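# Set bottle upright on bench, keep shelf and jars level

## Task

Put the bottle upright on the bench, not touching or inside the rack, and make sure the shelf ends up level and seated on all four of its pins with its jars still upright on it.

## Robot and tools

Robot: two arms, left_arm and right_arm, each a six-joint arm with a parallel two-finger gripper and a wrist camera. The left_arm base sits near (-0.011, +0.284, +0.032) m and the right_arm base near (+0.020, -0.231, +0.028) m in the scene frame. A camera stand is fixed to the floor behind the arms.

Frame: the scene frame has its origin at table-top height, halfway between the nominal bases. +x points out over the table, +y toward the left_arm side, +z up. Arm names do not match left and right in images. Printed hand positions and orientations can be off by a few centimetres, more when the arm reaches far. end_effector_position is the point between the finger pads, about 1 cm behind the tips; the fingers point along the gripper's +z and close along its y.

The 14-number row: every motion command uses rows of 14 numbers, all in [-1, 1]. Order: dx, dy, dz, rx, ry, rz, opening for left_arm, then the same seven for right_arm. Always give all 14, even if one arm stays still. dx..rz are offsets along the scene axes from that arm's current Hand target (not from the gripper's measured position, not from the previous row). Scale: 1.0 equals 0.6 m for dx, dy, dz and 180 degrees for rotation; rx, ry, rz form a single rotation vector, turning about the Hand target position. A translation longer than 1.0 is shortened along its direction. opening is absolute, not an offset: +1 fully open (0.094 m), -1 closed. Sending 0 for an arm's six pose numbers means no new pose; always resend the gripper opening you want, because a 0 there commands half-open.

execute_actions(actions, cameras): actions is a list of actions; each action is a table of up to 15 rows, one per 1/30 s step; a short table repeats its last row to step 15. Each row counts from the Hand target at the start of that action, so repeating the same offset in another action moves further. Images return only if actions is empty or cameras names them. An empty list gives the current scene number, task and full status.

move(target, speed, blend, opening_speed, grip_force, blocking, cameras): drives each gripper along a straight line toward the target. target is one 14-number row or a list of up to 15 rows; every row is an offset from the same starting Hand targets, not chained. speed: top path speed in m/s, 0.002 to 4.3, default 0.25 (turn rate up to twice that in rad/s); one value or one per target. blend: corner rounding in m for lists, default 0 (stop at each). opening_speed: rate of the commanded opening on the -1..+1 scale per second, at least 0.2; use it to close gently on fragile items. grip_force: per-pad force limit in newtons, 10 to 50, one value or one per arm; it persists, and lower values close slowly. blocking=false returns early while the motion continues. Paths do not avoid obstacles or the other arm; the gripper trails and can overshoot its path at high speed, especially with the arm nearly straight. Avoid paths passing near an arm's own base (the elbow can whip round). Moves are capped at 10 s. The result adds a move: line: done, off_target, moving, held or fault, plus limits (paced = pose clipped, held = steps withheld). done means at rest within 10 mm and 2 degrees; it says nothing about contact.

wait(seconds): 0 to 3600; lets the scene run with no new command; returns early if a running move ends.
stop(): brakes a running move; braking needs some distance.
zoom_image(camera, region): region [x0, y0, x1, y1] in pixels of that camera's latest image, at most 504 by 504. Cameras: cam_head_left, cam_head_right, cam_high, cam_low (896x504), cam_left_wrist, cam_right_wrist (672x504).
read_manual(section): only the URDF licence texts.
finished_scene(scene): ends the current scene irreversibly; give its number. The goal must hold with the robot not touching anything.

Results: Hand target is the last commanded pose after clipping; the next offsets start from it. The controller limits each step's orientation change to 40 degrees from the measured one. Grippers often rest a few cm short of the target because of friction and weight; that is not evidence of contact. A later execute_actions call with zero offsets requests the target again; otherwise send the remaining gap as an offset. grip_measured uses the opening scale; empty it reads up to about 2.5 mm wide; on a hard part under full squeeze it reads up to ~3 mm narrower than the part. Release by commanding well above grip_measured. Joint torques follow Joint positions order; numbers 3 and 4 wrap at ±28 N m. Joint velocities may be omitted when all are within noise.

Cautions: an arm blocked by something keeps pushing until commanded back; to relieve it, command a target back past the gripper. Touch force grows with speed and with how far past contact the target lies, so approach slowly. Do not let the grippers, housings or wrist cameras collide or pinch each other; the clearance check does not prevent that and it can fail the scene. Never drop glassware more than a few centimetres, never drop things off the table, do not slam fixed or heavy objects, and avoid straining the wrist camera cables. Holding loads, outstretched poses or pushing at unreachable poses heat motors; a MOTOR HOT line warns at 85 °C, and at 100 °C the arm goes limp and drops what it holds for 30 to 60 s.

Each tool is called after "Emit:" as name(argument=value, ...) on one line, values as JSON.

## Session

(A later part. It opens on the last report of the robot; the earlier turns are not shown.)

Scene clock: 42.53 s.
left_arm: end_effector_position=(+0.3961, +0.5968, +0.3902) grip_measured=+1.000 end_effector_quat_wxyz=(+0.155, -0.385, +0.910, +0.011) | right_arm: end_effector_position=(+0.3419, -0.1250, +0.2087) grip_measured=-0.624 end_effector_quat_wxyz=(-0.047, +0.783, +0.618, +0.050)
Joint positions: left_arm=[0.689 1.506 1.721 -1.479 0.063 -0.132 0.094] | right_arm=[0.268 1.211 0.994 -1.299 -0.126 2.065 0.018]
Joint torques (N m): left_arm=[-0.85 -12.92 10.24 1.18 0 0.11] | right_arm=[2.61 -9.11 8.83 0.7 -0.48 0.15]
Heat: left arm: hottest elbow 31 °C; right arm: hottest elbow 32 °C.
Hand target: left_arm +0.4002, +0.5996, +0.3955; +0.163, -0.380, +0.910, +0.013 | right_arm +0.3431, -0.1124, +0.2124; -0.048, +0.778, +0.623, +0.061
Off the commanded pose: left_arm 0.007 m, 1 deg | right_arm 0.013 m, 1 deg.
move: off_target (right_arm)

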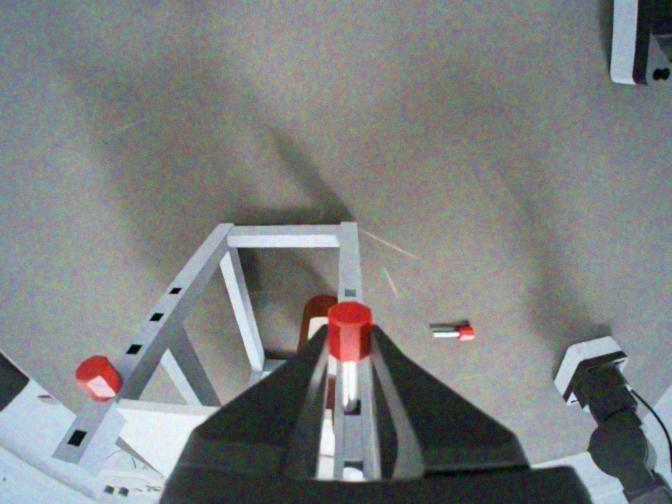

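Emit:
move(target=[[0,0,0,0,0,0,1,-0.002,-0.033,0.0,0,0,0,-0.8],[0,0,0,0,0,0,1,0.028,-0.03,0.035,0,0,0,-0.8],[0,0,0,0,0,0,1,-0.004,-0.019,0.003,0,0,0,-0.8],[0,0,0,0,0,0,1,-0.001,0.005,0.003,0,0,0,-0.8]], speed=0.12, cameras=["cam_right_wrist"])

Emit:
zoom_image(camera="cam_right_wrist", region=[270, 350, 430, 504])

Scene clock: 45.83 s.
left_arm: end_effector_position=(+0.3961, +0.5968, +0.3902) grip_measured=+1.000 end_effector_quat_wxyz=(+0.155, -0.385, +0.910, +0.011) | right_arm: end_effector_position=(+0.3412, -0.1199, +0.2105) grip_measured=-0.624 end_effector_quat_wxyz=(-0.047, +0.781, +0.620, +0.052)
Joint positions: left_arm=[0.689 1.506 1.721 -1.479 0.063 -0.132 0.094] | right_arm=[0.281 1.209 0.998 -1.299 -0.128 2.072 0.018]
Joint torques (N m): left_arm=[-0.85 -12.81 10.22 1.18 0.01 0.11] | right_arm=[2.61 -8.41 9.06 0.64 -0.4 0.13]
Heat: left arm: hottest elbow 31 °C; right arm: hottest elbow 33 °C.
Hand target: left_arm +0.4002, +0.5996, +0.3955; +0.163, -0.380, +0.910, +0.013 | right_arm +0.3427, -0.1094, +0.2144; -0.048, +0.778, +0.623, +0.062
Off the commanded pose: left_arm 0.007 m, 1 deg | right_arm 0.011 m, 1 deg.
joint sent to its limit (right arm) — joint 6 (wrist roll), upper limit. The joint targets still meet the commanded pose.
move: off_target (right_arm)

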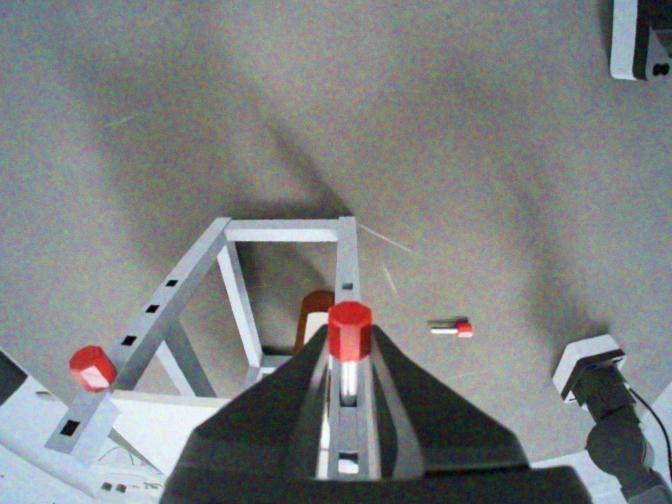

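Scaled by 3.150 from the camera's image (finer frame: 960x720).

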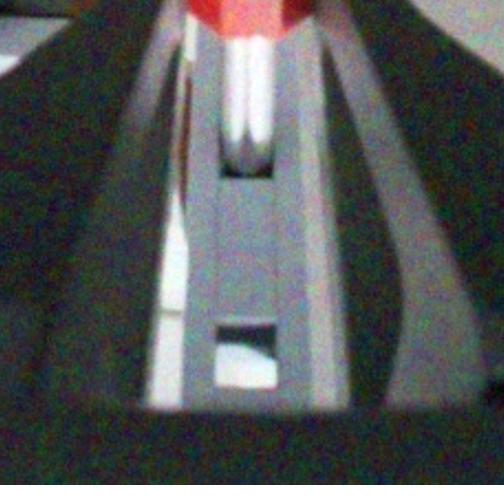

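Emit:
move(target=[0,0,0,0,0,0,1,0.007,0.04,0,0,0,0,-0.8], speed=0.08, cameras=["cam_right_wrist"])

Emit:
zoom_image(camera="cam_right_wrist", region=[270, 350, 430, 504])

Scene clock: 46.90 s.
left_arm: end_effector_position=(+0.3961, +0.5968, +0.3902) grip_measured=+1.000 end_effector_quat_wxyz=(+0.155, -0.385, +0.910, +0.011) | right_arm: end_effector_position=(+0.3407, -0.1188, +0.2101) grip_measured=-0.624 end_effector_quat_wxyz=(-0.043, +0.781, +0.621, +0.050)
Joint positions: left_arm=[0.689 1.506 1.721 -1.479 0.063 -0.132 0.094] | right_arm=[0.29 1.21 0.998 -1.299 -0.118 2.08 0.018]
Joint torques (N m): left_arm=[-0.85 -12.86 10.24 1.18 0.01 0.11] | right_arm=[5.71 -6.18 10.95 0.91 -1.5 0.05]
Heat: left arm: hottest elbow 31 °C; right arm: hottest elbow 33 °C.
Hand target: left_arm +0.4002, +0.5996, +0.3955; +0.163, -0.380, +0.910, +0.013 | right_arm +0.3468, -0.0853, +0.2143; -0.048, +0.778, +0.623, +0.061
Off the commanded pose: left_arm 0.007 m, 1 deg | right_arm 0.034 m, 2 deg.
joint sent to its limit (right arm) — joint 6 (wrist roll), upper limit. The joint targets are off in orientation, not in position.
move: off_target (right_arm)

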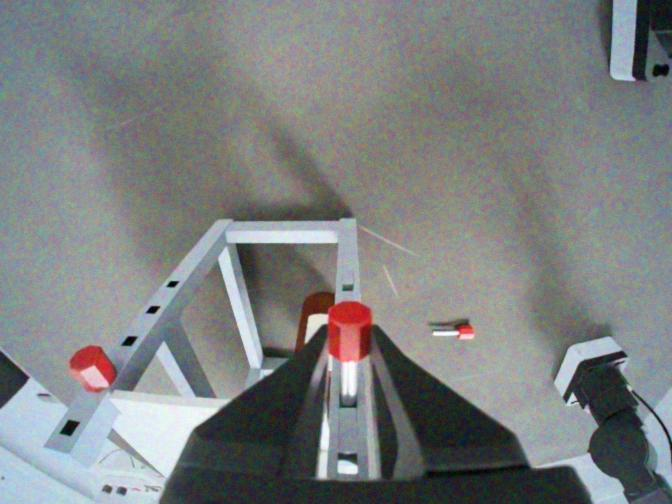

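Scaled by 3.150 from the camera's image (finer frame: 960x720).

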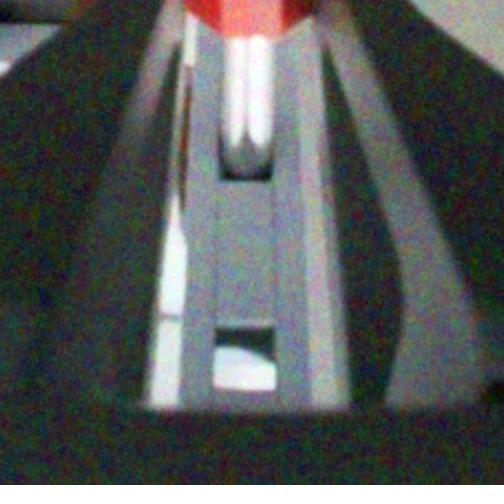

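Emit:
zoom_image(camera="cam_right_wrist", region=[325, 355, 375, 425])

Emit:
wait(seconds=0, cameras=["cam_high","cam_head_left","cam_right_wrist"])

Emit:
zoom_image(camera="cam_high", region=[380, 160, 480, 250])

Scaled by 7.200 from the camera's image (finer frame: 960x720).

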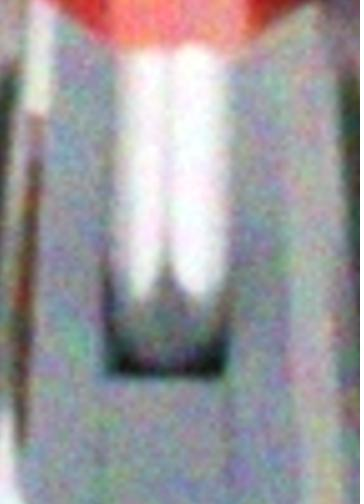

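Scene clock: 47.60 s.
left_arm: end_effector_position=(+0.3961, +0.5968, +0.3902) grip_measured=+1.000 end_effector_quat_wxyz=(+0.155, -0.385, +0.910, +0.011) | right_arm: end_effector_position=(+0.3408, -0.1188, +0.2101) grip_measured=-0.624 end_effector_quat_wxyz=(-0.043, +0.781, +0.621, +0.050)
Joint positions: left_arm=[0.689 1.506 1.721 -1.479 0.063 -0.132 0.094] | right_arm=[0.29 1.21 0.998 -1.299 -0.118 2.081 0.018]
Joint torques (N m): left_arm=[-0.85 -12.98 10.24 1.18 0 0.11] | right_arm=[5.19 -5.25 10.89 0.79 -1.58 -0.01]
Heat: left arm: hottest elbow 31 °C; right arm: hottest elbow 33 °C.
Hand target: left_arm +0.4002, +0.5996, +0.3955; +0.163, -0.380, +0.910, +0.013 | right_arm +0.3469, -0.0854, +0.2143; -0.048, +0.778, +0.623, +0.061
Tool commands: left_gripper/opening=+1.0 right_gripper/opening=-0.8
Off the commanded pose: left_arm 0.007 m, 1 deg | right_arm 0.034 m, 2 deg.
Images, in order (width x height): cam_head_left 896x504, cam_high 896x504, cam_right_wrist 672x504.

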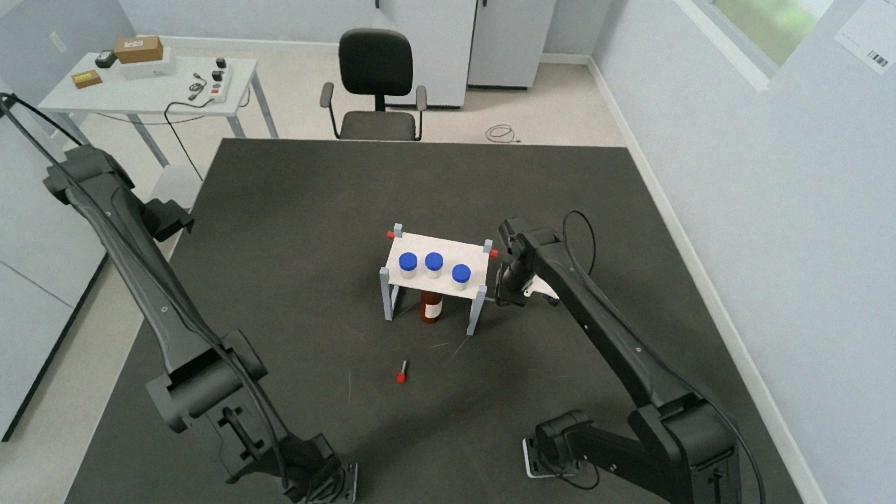

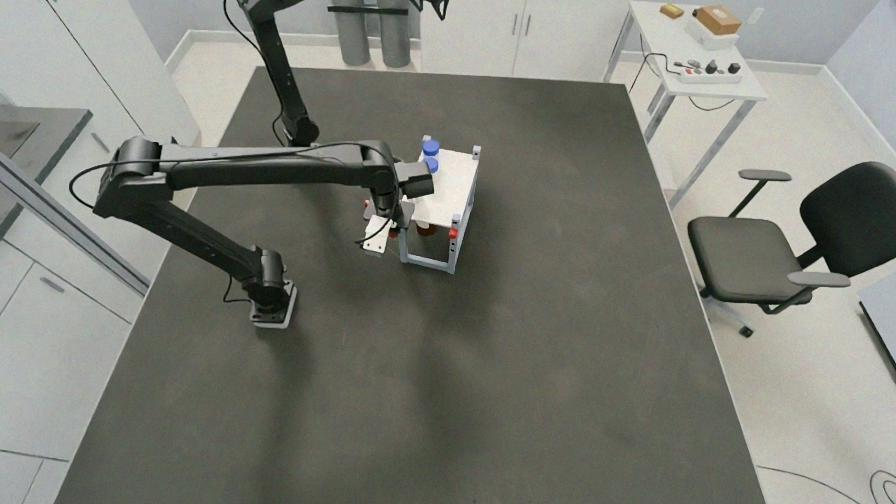

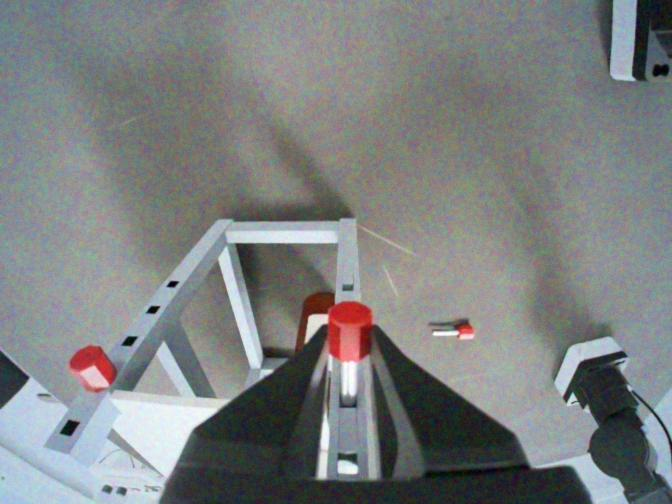

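Scaled by 5.040.

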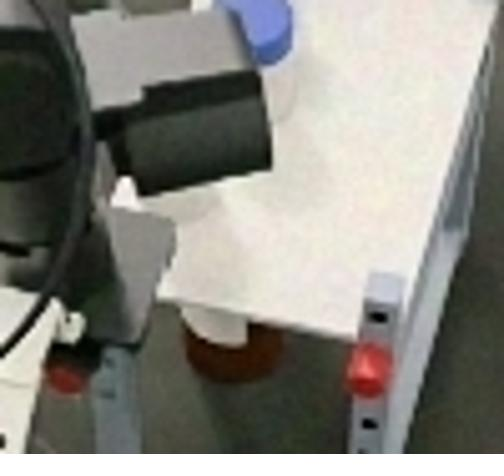

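Emit:
move(target=[[0,0,0,0,0,0,1,-0.01,-0.06,0.0,0,0,0,-0.8],[0,0,0,0,0,0,1,0.022,-0.07,0.035,0,0,0,-0.8],[0,0,0,0,0,0,1,-0.0065,-0.046,0.0022,0,0,0,-0.8],[0,0,0,0,0,0,1,0.0,-0.012,0.0022,0,0,0,-0.8],[0,0,0,0,0,0,1,0.004,-0.01,0.008,0,0,0,-0.8],[0,0,0,0,0,0,1,0.004,0.0,-0.003,0,0,0,-0.8]], speed=0.12, blend=[0,0,0,0.001,0.001,0], cameras=["cam_right_wrist"])

Emit:
zoom_image(camera="cam_right_wrist", region=[310, 345, 390, 425])

Scene clock: 51.63 s.
left_arm: end_effector_position=(+0.3961, +0.5968, +0.3902) grip_measured=+1.000 end_effector_quat_wxyz=(+0.155, -0.385, +0.910, +0.011) | right_arm: end_effector_position=(+0.3420, -0.1132, +0.2103) grip_measured=-0.624 end_effector_quat_wxyz=(-0.049, +0.778, +0.625, +0.046)
Joint positions: left_arm=[0.689 1.506 1.721 -1.479 0.063 -0.132 0.094] | right_arm=[0.301 1.226 1.011 -1.308 -0.126 2.08 0.018]
Joint torques (N m): left_arm=[-0.73 -12.92 10.25 1.22 0.01 0.11] | right_arm=[4.95 -7.12 10.14 1.5 -1.23 0.05]
Heat: left arm: hottest elbow 32 °C; right arm: hottest elbow 33 °C.
Hand target: left_arm +0.4002, +0.5996, +0.3955; +0.163, -0.380, +0.910, +0.013 | right_arm +0.3492, -0.0854, +0.2126; -0.048, +0.778, +0.623, +0.061
Off the commanded pose: left_arm 0.007 m, 1 deg | right_arm 0.029 m, 2 deg.
joint sent to its limit (right arm) — joint 6 (wrist roll), upper limit. The joint targets are off in orientation, not in position.
move: off_target (right_arm)

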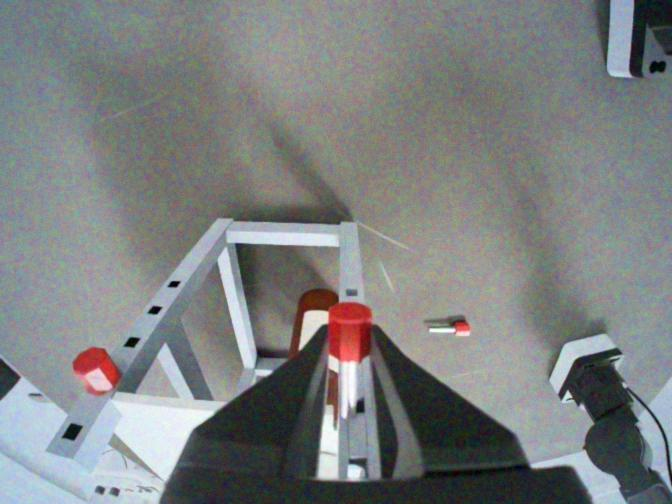

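Scaled by 6.300 from the camera's image (finer frame: 960x720).

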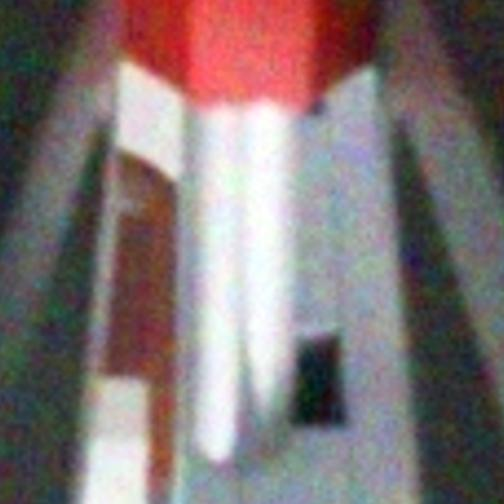

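Emit:
move(target=[[0,0,0,0,0,0,1,-0.015,-0.075,0.0,0,0,0,-0.8],[0,0,0,0,0,0,1,0.015,-0.08,0.037,0,0,0,-0.8],[0,0,0,0,0,0,1,-0.012,-0.078,0.004,0,0,0,-0.8]], speed=0.15, cameras=["cam_right_wrist"])

Emit:
zoom_image(camera="cam_right_wrist", region=[300, 340, 400, 480])

Scene clock: 54.33 s.
left_arm: end_effector_position=(+0.3961, +0.5968, +0.3902) grip_measured=+1.000 end_effector_quat_wxyz=(+0.155, -0.385, +0.910, +0.011) | right_arm: end_effector_position=(+0.3421, -0.1331, +0.2108) grip_measured=-0.624 end_effector_quat_wxyz=(-0.052, +0.779, +0.623, +0.052)
Joint positions: left_arm=[0.689 1.506 1.721 -1.479 0.063 -0.132 0.094] | right_arm=[0.237 1.208 0.997 -1.312 -0.139 2.021 0.018]
Joint torques (N m): left_arm=[-0.85 -12.86 10.24 1.2 0 0.11] | right_arm=[-0.03 -10.46 8.31 0.73 -0.15 0.04]
Heat: left arm: hottest elbow 32 °C; right arm: hottest elbow 34 °C.
Hand target: left_arm +0.4002, +0.5996, +0.3955; +0.163, -0.380, +0.910, +0.013 | right_arm +0.3420, -0.1322, +0.2149; -0.048, +0.778, +0.623, +0.061
Off the commanded pose: left_arm 0.007 m, 1 deg | right_arm 0.004 m, 1 deg.
move: done

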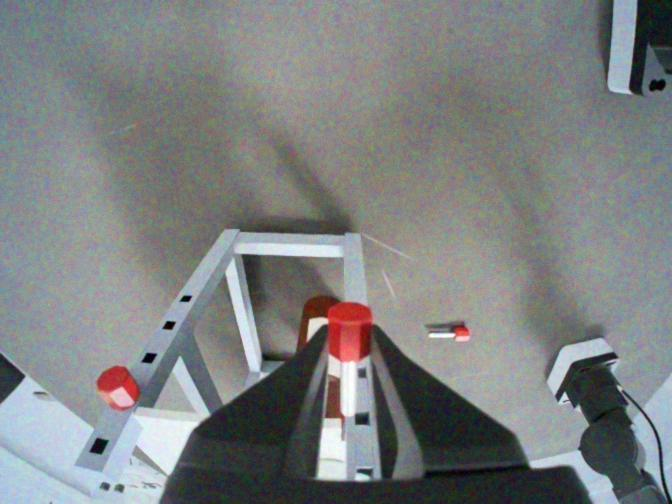

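Scaled by 3.600 from the camera's image (finer frame: 960x720).

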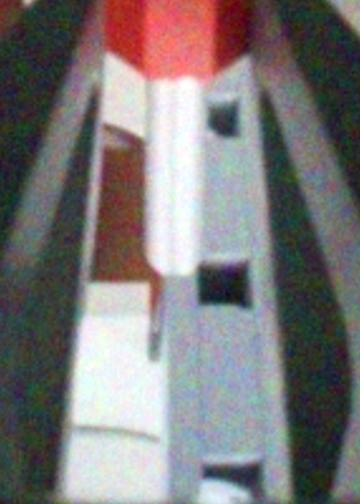

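Emit:
move(target=[-0.009,-0.733,-0.109,-0.0735,0.0773,0.181,1,0,0,0,0,0,0,-0.8], speed=0.35, cameras=["cam_left_wrist","cam_head_right","cam_low"])

Emit:
zoom_image(camera="cam_left_wrist", region=[200, 200, 504, 504])

Scene clock: 58.80 s.
left_arm: end_effector_position=(+0.3845, +0.1618, +0.3192) grip_measured=+1.000 end_effector_quat_wxyz=(-0.008, -0.626, +0.780, +0.008) | right_arm: end_effector_position=(+0.3420, -0.1331, +0.2109) grip_measured=-0.624 end_effector_quat_wxyz=(-0.052, +0.779, +0.623, +0.052)
Joint positions: left_arm=[-0.286 1.434 1.487 -1.645 0.005 -1.65 0.094] | right_arm=[0.237 1.208 0.997 -1.312 -0.139 2.021 0.018]
Joint torques (N m): left_arm=[-0.73 -10.58 11.54 -0.01 -0.22 -0.12] | right_arm=[0.91 -9.64 8.4 0.66 -0.15 0.01]
Heat: left arm: hottest elbow 32 °C; right arm: hottest elbow 34 °C.
Hand target: left_arm +0.3947, +0.1597, +0.3300; -0.002, -0.631, +0.776, +0.000 | right_arm +0.3419, -0.1322, +0.2148; -0.048, +0.778, +0.623, +0.061
Off the commanded pose: left_arm 0.015 m, 1 deg | right_arm 0.004 m, 1 deg.
move: off_target (left_arm)
Images, in order (width x height): cam_head_right 896x504, cam_low 896x504, cam_left_wrist 672x504.

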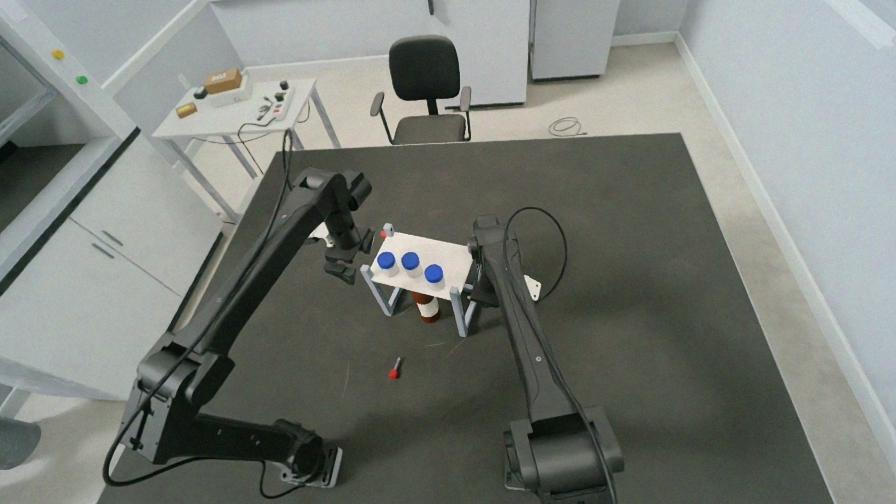

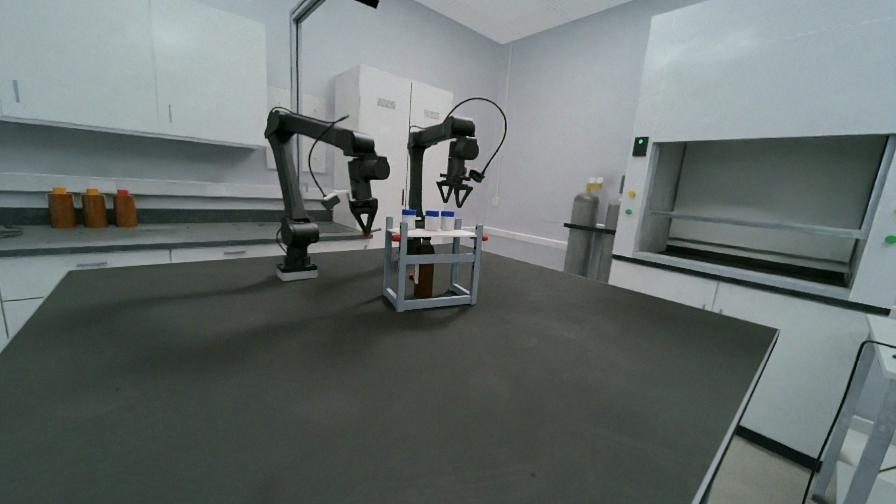

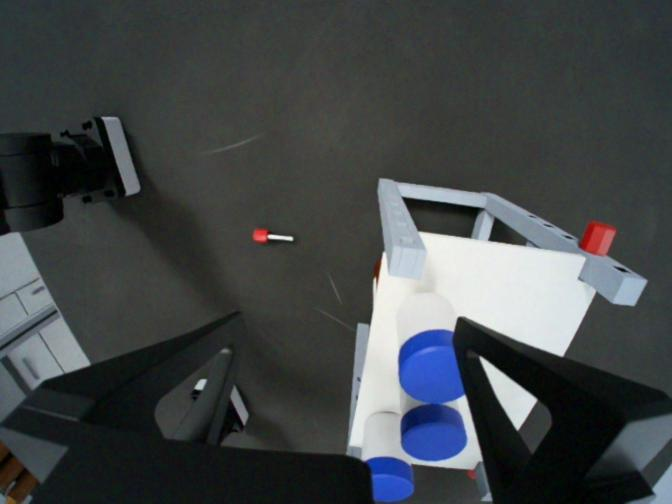

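Scaled by 1.658 from the camera's image (finer frame: 960x720).

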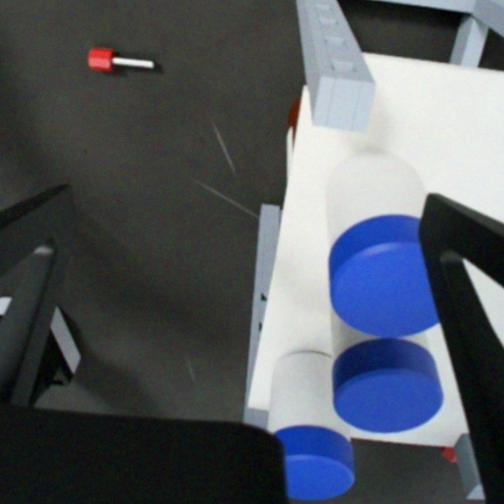

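Emit:
move(target=[0.042,-0.003,-0.07,0,0,0,0,0,0,0,0,0,0,-0.8], speed=0.2, cameras=["cam_left_wrist"])

Scene clock: 60.83 s.
left_arm: end_effector_position=(+0.4144, +0.1551, +0.2947) grip_measured=+0.001 end_effector_quat_wxyz=(+0.000, -0.629, +0.778, -0.004) | right_arm: end_effector_position=(+0.3420, -0.1331, +0.2109) grip_measured=-0.624 end_effector_quat_wxyz=(-0.052, +0.779, +0.623, +0.052)
Joint positions: left_arm=[-0.28 1.494 1.487 -1.557 0.005 -1.651 0.047] | right_arm=[0.237 1.208 0.997 -1.312 -0.139 2.021 0.018]
Joint torques (N m): left_arm=[-0.15 -10.93 8.5 0.7 -0.22 0.05] | right_arm=[0.56 -10.29 8.35 0.54 -0.15 0]
Heat: left arm: hottest elbow 32 °C; right arm: hottest elbow 34 °C.
Hand target: left_arm +0.4200, +0.1579, +0.2880; -0.001, -0.631, +0.776, +0.000 | right_arm +0.3419, -0.1322, +0.2148; -0.048, +0.778, +0.623, +0.061
Off the commanded pose: left_arm 0.009 m, 1 deg | right_arm 0.004 m, 1 deg.
move: done

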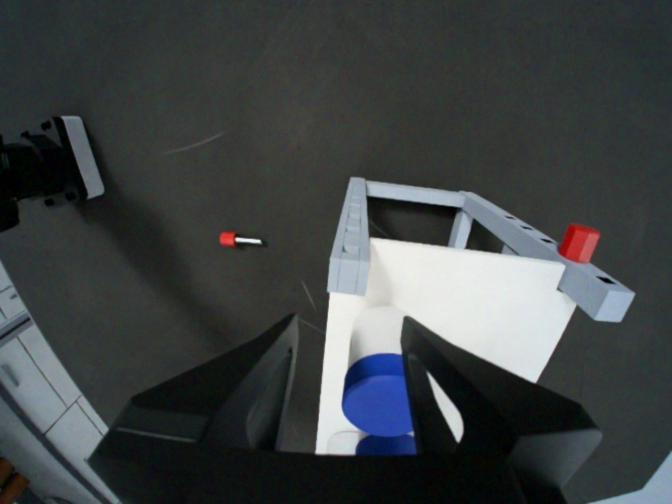

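Emit:
move(target=[[0,0.007,-0.095,0,0,0,0,0,0,0,0,0,0,-0.8],[0,0.007,-0.095,0,0,0,-0.75,0,0,0,0,0,0,-0.8]], speed=0.12, opening_speed=0.8, cameras=["cam_left_wrist","cam_right_wrist"])

Emit:
zoom_image(camera="cam_right_wrist", region=[300, 340, 400, 480])

Scene clock: 63.50 s.
left_arm: end_effector_position=(+0.4150, +0.1602, +0.2435) grip_measured=-0.593 end_effector_quat_wxyz=(+0.003, -0.628, +0.778, -0.007) | right_arm: end_effector_position=(+0.3420, -0.1331, +0.2109) grip_measured=-0.624 end_effector_quat_wxyz=(-0.052, +0.779, +0.623, +0.052)
Joint positions: left_arm=[-0.269 1.496 1.355 -1.415 0.004 -1.639 0.019] | right_arm=[0.237 1.208 0.997 -1.312 -0.139 2.021 0.018]
Joint torques (N m): left_arm=[-0.26 -10.7 8.02 0.98 -0.21 0.01] | right_arm=[0.56 -10.29 8.39 0.58 -0.13 0.05]
Heat: left arm: hottest elbow 32 °C; right arm: hottest elbow 34 °C.
Hand target: left_arm +0.4200, +0.1622, +0.2312; -0.001, -0.631, +0.776, -0.001 | right_arm +0.3419, -0.1322, +0.2148; -0.048, +0.778, +0.623, +0.061
Off the commanded pose: left_arm 0.014 m, 1 deg | right_arm 0.004 m, 1 deg.
move: off_target (left_arm); target 2's new opening was sent with left_arm's hand 0.014 m and 1 deg from that target

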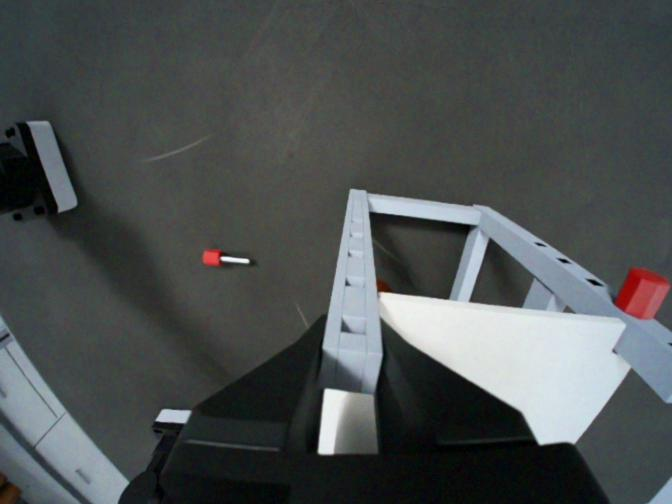

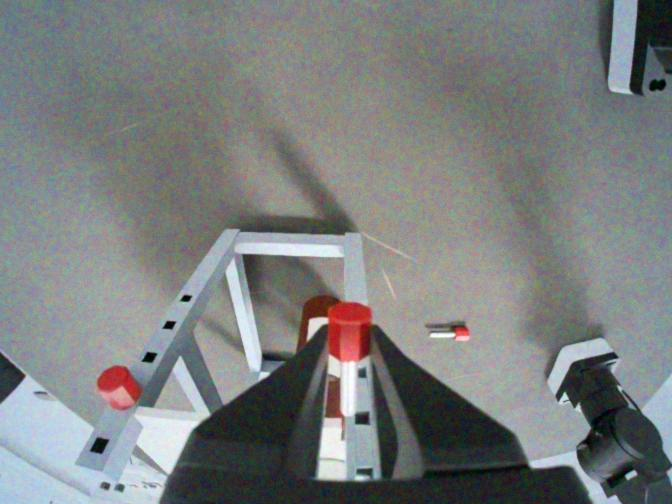

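Scaled by 3.600 from the camera's image (finer frame: 960x720).

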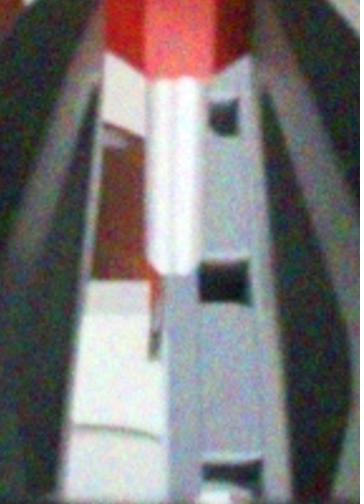

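Emit:
move(target=[[0,0,0,0,0,0,-0.75,0.02,0.005,0.03,0,0,0,-0.8],[0,0,0,0,0,0,-0.75,-0.0068,0.0287,-0.0108,0,0,0,-0.8]], speed=0.12, cameras=["cam_right_wrist"])

Emit:
zoom_image(camera="cam_right_wrist", region=[310, 345, 390, 425])

Scene clock: 65.73 s.
left_arm: end_effector_position=(+0.4150, +0.1602, +0.2435) grip_measured=-0.593 end_effector_quat_wxyz=(+0.003, -0.628, +0.778, -0.007) | right_arm: end_effector_position=(+0.3384, -0.1179, +0.2054) grip_measured=-0.624 end_effector_quat_wxyz=(-0.052, +0.778, +0.623, +0.054)
Joint positions: left_arm=[-0.269 1.496 1.355 -1.415 0.004 -1.638 0.019] | right_arm=[0.284 1.208 0.982 -1.286 -0.139 2.067 0.018]
Joint torques (N m): left_arm=[-0.26 -10.64 8.03 1.01 -0.21 0.01] | right_arm=[1.32 -9.11 8.14 0.76 0.01 0.09]
Heat: left arm: hottest elbow 32 °C; right arm: hottest elbow 34 °C.
Hand target: left_arm +0.4200, +0.1622, +0.2312; -0.001, -0.631, +0.776, -0.001 | right_arm +0.3378, -0.1149, +0.2083; -0.049, +0.778, +0.623, +0.061
Off the commanded pose: left_arm 0.013 m, 1 deg | right_arm 0.004 m, 1 deg.
move: done

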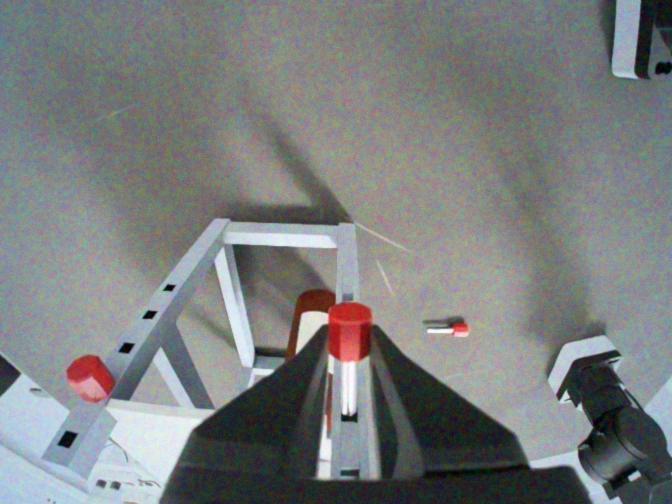

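Scaled by 6.300 from the camera's image (finer frame: 960x720).

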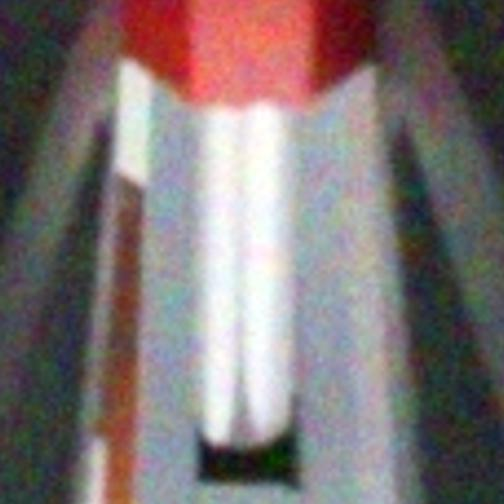

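Emit:
move(target=[0,0,0,0,0,0,-0.75,0.0056,0.026,-0.0015,0,0,0,-0.8], speed=0.05, cameras=["cam_right_wrist"])

Emit:
zoom_image(camera="cam_right_wrist", region=[310, 345, 390, 425])

Scene clock: 66.93 s.
left_arm: end_effector_position=(+0.4150, +0.1602, +0.2435) grip_measured=-0.594 end_effector_quat_wxyz=(+0.003, -0.628, +0.778, -0.007) | right_arm: end_effector_position=(+0.3378, -0.1113, +0.2055) grip_measured=-0.624 end_effector_quat_wxyz=(-0.051, +0.775, +0.627, +0.056)
Joint positions: left_arm=[-0.269 1.496 1.355 -1.415 0.004 -1.638 0.019] | right_arm=[0.303 1.208 0.982 -1.279 -0.137 2.077 0.018]
Joint torques (N m): left_arm=[-0.26 -10.75 8.03 0.99 -0.21 0] | right_arm=[2.2 -7.41 9.4 0.68 -0.44 0.05]
Heat: left arm: hottest elbow 33 °C; right arm: hottest elbow 34 °C.
Hand target: left_arm +0.4200, +0.1622, +0.2312; -0.001, -0.631, +0.776, -0.001 | right_arm +0.3412, -0.0995, +0.2074; -0.048, +0.778, +0.623, +0.061
Off the commanded pose: left_arm 0.013 m, 1 deg | right_arm 0.013 m, 1 deg.
joint sent to its limit (right arm) — joint 6 (wrist roll), upper limit. The joint targets still meet the commanded pose.
move: off_target (right_arm)

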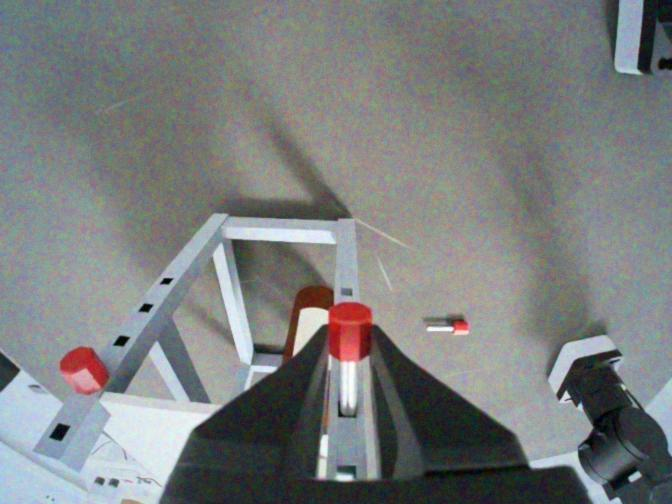

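Scaled by 6.300 from the camera's image (finer frame: 960x720).

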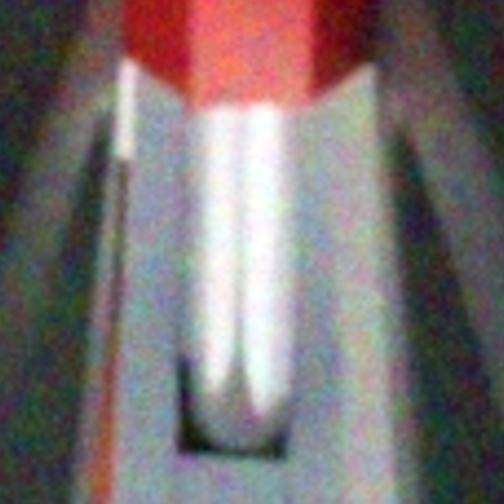

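Emit:
move(target=[0,0,0,0,0,0,-0.75,0.012,0.0,0.0,0,0,0,-0.8], speed=0.05, cameras=["cam_right_wrist"])

Emit:
zoom_image(camera="cam_right_wrist", region=[310, 345, 390, 425])

Scene clock: 67.97 s.
left_arm: end_effector_position=(+0.4150, +0.1602, +0.2435) grip_measured=-0.594 end_effector_quat_wxyz=(+0.003, -0.628, +0.778, -0.007) | right_arm: end_effector_position=(+0.3383, -0.1105, +0.2037) grip_measured=-0.624 end_effector_quat_wxyz=(-0.053, +0.775, +0.627, +0.055)
Joint positions: left_arm=[-0.269 1.496 1.355 -1.415 0.004 -1.638 0.019] | right_arm=[0.304 1.214 0.982 -1.277 -0.14 2.078 0.018]
Joint torques (N m): left_arm=[-0.32 -10.58 8.05 1.01 -0.2 0.01] | right_arm=[1.96 -6.77 10.61 0.75 -0.32 0.05]
Heat: left arm: hottest elbow 33 °C; right arm: hottest elbow 34 °C.
Hand target: left_arm +0.4200, +0.1622, +0.2312; -0.001, -0.631, +0.776, -0.001 | right_arm +0.3484, -0.0994, +0.2075; -0.048, +0.778, +0.623, +0.061
Off the commanded pose: left_arm 0.013 m, 1 deg | right_arm 0.015 m, 1 deg.
joint sent to its limit (right arm) — joint 6 (wrist roll), upper limit. The joint targets still meet the commanded pose.
move: off_target (right_arm)

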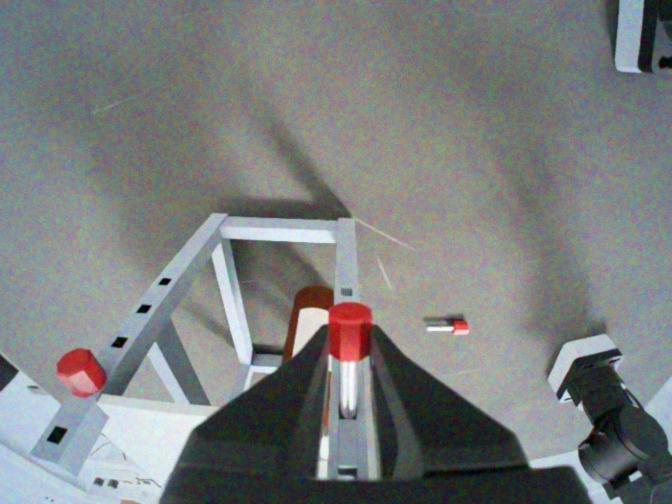

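Scaled by 6.300 from the camera's image (finer frame: 960x720).

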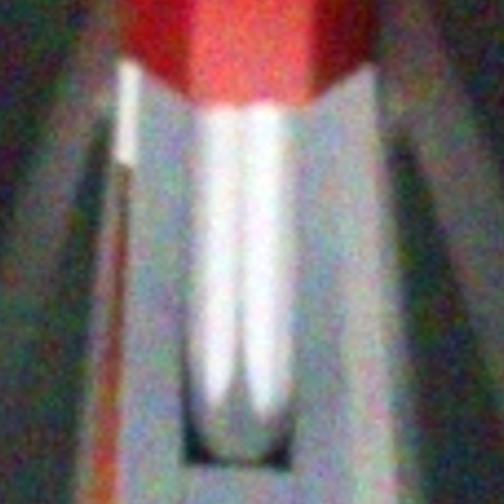

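Emit:
move(target=[[0,0,0,0,0,0,-0.75,0.005,0.012,0.0,0,0,0,-0.8],[0,0,0,0,0,0,-0.75,0.01,0.022,0.003,0,0,0,-0.8],[0,0,0,0,0,0,-0.75,0.01,0.03,-0.004,0,0,0,-0.8]], speed=0.05, blend=0.001, cameras=["cam_right_wrist"])

Emit:
zoom_image(camera="cam_right_wrist", region=[310, 345, 390, 425])

Scene clock: 69.27 s.
left_arm: end_effector_position=(+0.4150, +0.1602, +0.2435) grip_measured=-0.594 end_effector_quat_wxyz=(+0.003, -0.628, +0.778, -0.007) | right_arm: end_effector_position=(+0.3393, -0.1039, +0.1914) grip_measured=-0.624 end_effector_quat_wxyz=(-0.061, +0.771, +0.632, +0.040)
Joint positions: left_arm=[-0.269 1.496 1.355 -1.415 0.004 -1.638 0.019] | right_arm=[0.32 1.252 0.982 -1.27 -0.143 2.079 0.018]
Joint torques (N m): left_arm=[-0.26 -10.7 8.05 1.02 -0.21 0] | right_arm=[3.49 -7.77 12.26 1.03 -0.79 0.08]
Heat: left arm: hottest elbow 33 °C; right arm: hottest elbow 34 °C.
Hand target: left_arm +0.4200, +0.1622, +0.2312; -0.001, -0.631, +0.776, -0.001 | right_arm +0.3545, -0.0815, +0.2050; -0.048, +0.778, +0.623, +0.061
Off the commanded pose: left_arm 0.013 m, 1 deg | right_arm 0.030 m, 3 deg.
joint sent to its limit (right arm) — joint 6 (wrist roll), upper limit. The joint targets are off in orientation, not in position.
move: off_target (right_arm)

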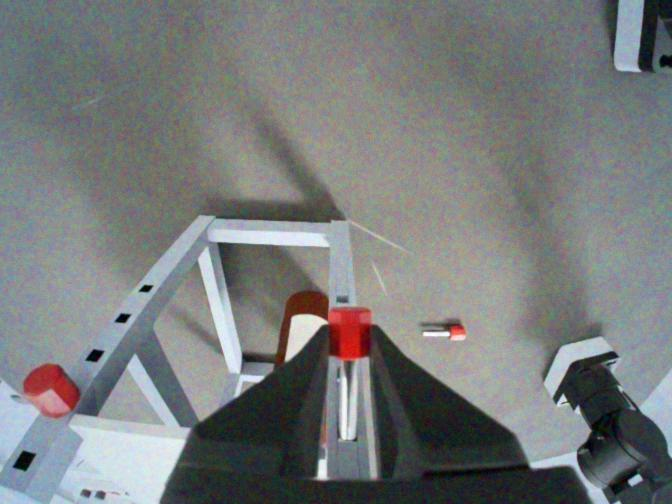

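Scaled by 6.300 from the camera's image (finer frame: 960x720).

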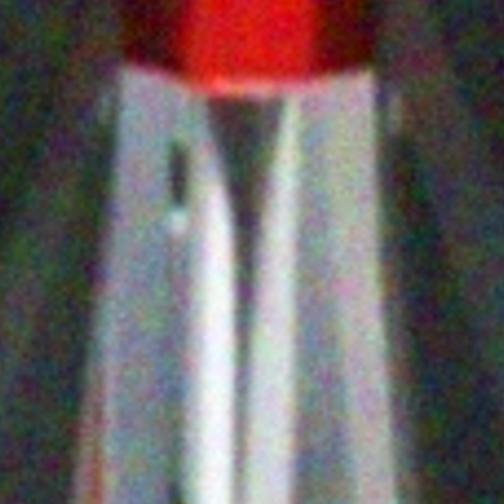

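Emit:
move(target=[0,0,0,0,0,0,-0.75,-0.006,-0.005,0.022,0,0,0,-0.8], speed=0.08, cameras=["cam_right_wrist"])

Emit:
zoom_image(camera="cam_right_wrist", region=[300, 340, 400, 480])

Scene clock: 70.47 s.
left_arm: end_effector_position=(+0.4150, +0.1602, +0.2435) grip_measured=-0.594 end_effector_quat_wxyz=(+0.003, -0.628, +0.778, -0.007) | right_arm: end_effector_position=(+0.3384, -0.1044, +0.1931) grip_measured=-0.624 end_effector_quat_wxyz=(-0.062, +0.774, +0.629, +0.037)
Joint positions: left_arm=[-0.269 1.496 1.355 -1.415 0.004 -1.638 0.019] | right_arm=[0.32 1.252 0.986 -1.281 -0.142 2.086 0.018]
Joint torques (N m): left_arm=[-0.26 -10.7 8.02 1.01 -0.2 0.01] | right_arm=[3.49 -10.05 13.24 -0.08 -0.73 -0.01]
Heat: left arm: hottest elbow 33 °C; right arm: hottest elbow 34 °C.
Hand target: left_arm +0.4200, +0.1622, +0.2312; -0.001, -0.631, +0.776, -0.001 | right_arm +0.3508, -0.0844, +0.2183; -0.048, +0.779, +0.623, +0.061
Off the commanded pose: left_arm 0.013 m, 1 deg | right_arm 0.034 m, 3 deg.
joint sent to its limit (right arm) — joint 6 (wrist roll), upper limit. The joint targets are off in orientation, not in position.
move: off_target (right_arm)

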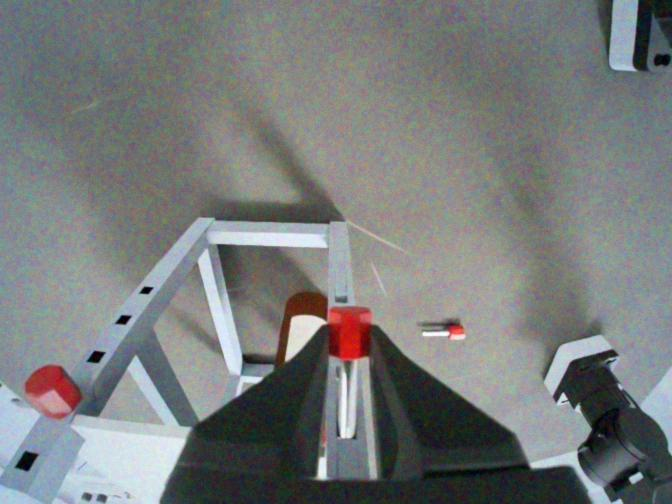

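Scaled by 3.600 from the camera's image (finer frame: 960x720).

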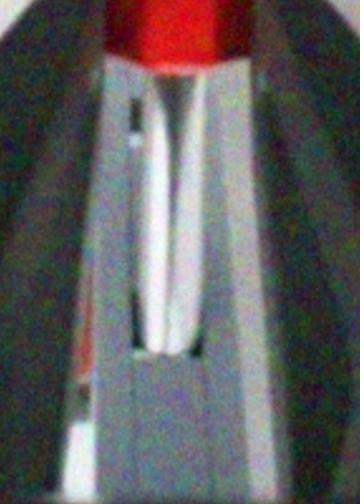

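Emit:
move(target=[[0,0,0,0,0,0,-0.75,0.0,-0.025,0.03,0,0,0,-0.8],[0,0,0,0,0,0,-0.75,-0.0145,-0.022,-0.017,0,0,0,-0.8]], speed=0.08, blend=0.001, cameras=["cam_right_wrist"])

Emit:
zoom_image(camera="cam_right_wrist", region=[300, 340, 400, 480])

Scene clock: 72.27 s.
left_arm: end_effector_position=(+0.4150, +0.1602, +0.2435) grip_measured=-0.594 end_effector_quat_wxyz=(+0.003, -0.628, +0.778, -0.007) | right_arm: end_effector_position=(+0.3391, -0.1056, +0.1958) grip_measured=-0.624 end_effector_quat_wxyz=(-0.057, +0.774, +0.630, +0.037)
Joint positions: left_arm=[-0.269 1.496 1.355 -1.415 0.004 -1.638 0.019] | right_arm=[0.32 1.249 0.992 -1.286 -0.134 2.086 0.018]
Joint torques (N m): left_arm=[-0.26 -10.7 8.06 0.98 -0.21 0] | right_arm=[1.03 -10.81 9.17 0.9 -0.62 -0.03]
Heat: left arm: hottest elbow 33 °C; right arm: hottest elbow 35 °C.
Hand target: left_arm +0.4200, +0.1622, +0.2312; -0.001, -0.631, +0.776, -0.001 | right_arm +0.3422, -0.0976, +0.2082; -0.048, +0.779, +0.623, +0.061
Off the commanded pose: left_arm 0.013 m, 1 deg | right_arm 0.015 m, 3 deg.
joint sent to its limit (right arm) — joint 6 (wrist roll), upper limit. The joint targets still meet the commanded pose.
move: off_target (right_arm)

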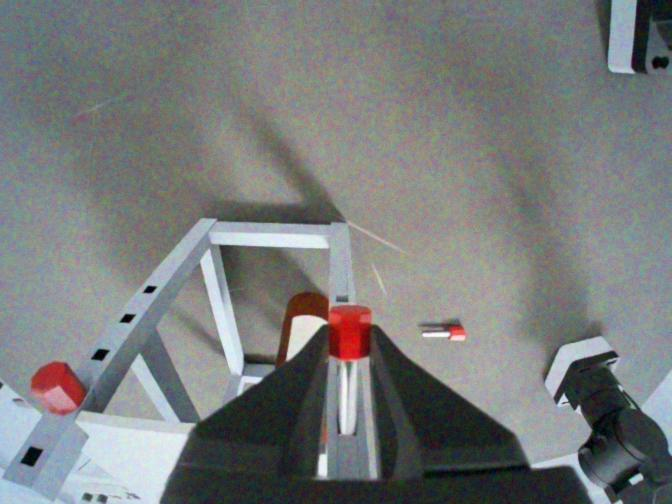

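Scaled by 3.600 from the camera's image (finer frame: 960x720).

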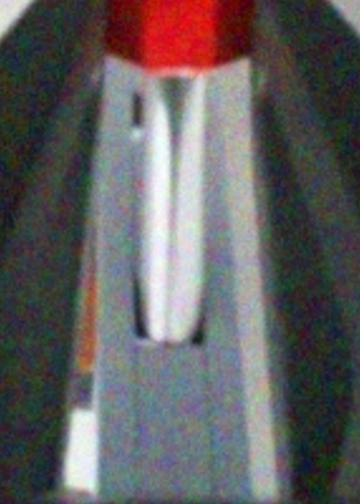

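Emit:
move(target=[0,0,0,0,0,0,-0.75,0.008,-0.004,0.027,0,0,0,-0.8], speed=0.08)

Scene clock: 73.20 s.
left_arm: end_effector_position=(+0.4150, +0.1602, +0.2435) grip_measured=-0.594 end_effector_quat_wxyz=(+0.003, -0.628, +0.778, -0.007) | right_arm: end_effector_position=(+0.3370, -0.1063, +0.1957) grip_measured=-0.624 end_effector_quat_wxyz=(-0.059, +0.774, +0.629, +0.033)
Joint positions: left_arm=[-0.269 1.496 1.355 -1.415 0.004 -1.638 0.019] | right_arm=[0.32 1.249 0.991 -1.295 -0.134 2.086 0.018]
Joint torques (N m): left_arm=[-0.32 -10.64 8.03 1.02 -0.2 0.01] | right_arm=[0.67 -11.63 11.99 -0.5 -0.49 -0.05]
Heat: left arm: hottest elbow 33 °C; right arm: hottest elbow 35 °C.
Hand target: left_arm +0.4200, +0.1622, +0.2312; -0.001, -0.631, +0.776, -0.001 | right_arm +0.3470, -0.1000, +0.2243; -0.048, +0.778, +0.623, +0.061
Off the commanded pose: left_arm 0.013 m, 1 deg | right_arm 0.031 m, 4 deg.
joint sent to its limit (right arm) — joint 6 (wrist roll), upper limit. The joint targets still meet the commanded pose.
move: off_target (right_arm)

Emit:
move(target=[0,0,0,0,0,0,-0.75,0.004,0.0,0.02,0,0,0,-0.8], speed=0.04, cameras=["cam_right_wrist"])

Emit:
zoom_image(camera="cam_right_wrist", region=[300, 340, 400, 480])

Scene clock: 74.27 s.
left_arm: end_effector_position=(+0.4150, +0.1602, +0.2435) grip_measured=-0.594 end_effector_quat_wxyz=(+0.003, -0.628, +0.778, -0.007) | right_arm: end_effector_position=(+0.3359, -0.1081, +0.2002) grip_measured=-0.624 end_effector_quat_wxyz=(-0.059, +0.775, +0.628, +0.027)
Joint positions: left_arm=[-0.269 1.496 1.355 -1.415 0.004 -1.638 0.019] | right_arm=[0.318 1.249 1.004 -1.318 -0.129 2.086 0.018]
Joint torques (N m): left_arm=[-0.32 -10.7 8.02 1.01 -0.2 0.01] | right_arm=[0.85 -11.34 13.82 -0.76 -0.58 -0.04]
Heat: left arm: hottest elbow 33 °C; right arm: hottest elbow 35 °C.
Hand target: left_arm +0.4200, +0.1622, +0.2312; -0.001, -0.631, +0.776, -0.001 | right_arm +0.3493, -0.1000, +0.2363; -0.048, +0.778, +0.623, +0.061
Off the commanded pose: left_arm 0.013 m, 1 deg | right_arm 0.039 m, 4 deg.
joint sent to its limit (right arm) — joint 6 (wrist roll), upper limit. The joint targets still meet the commanded pose.
move: off_target (right_arm)

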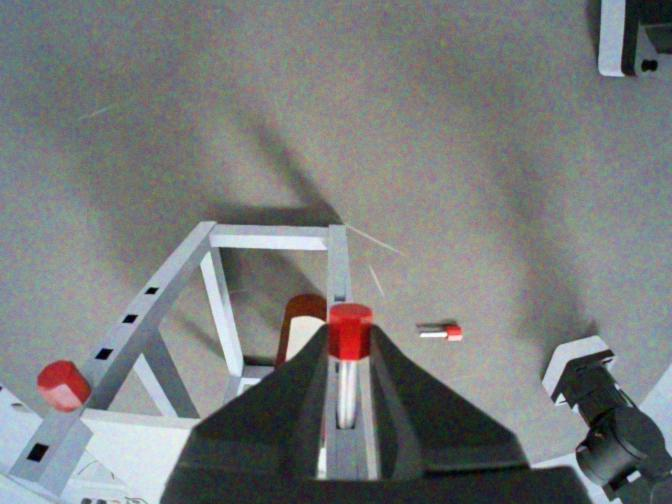

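Scaled by 3.600 from the camera's image (finer frame: 960x720).

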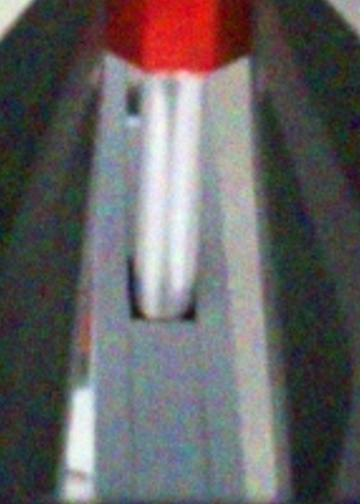

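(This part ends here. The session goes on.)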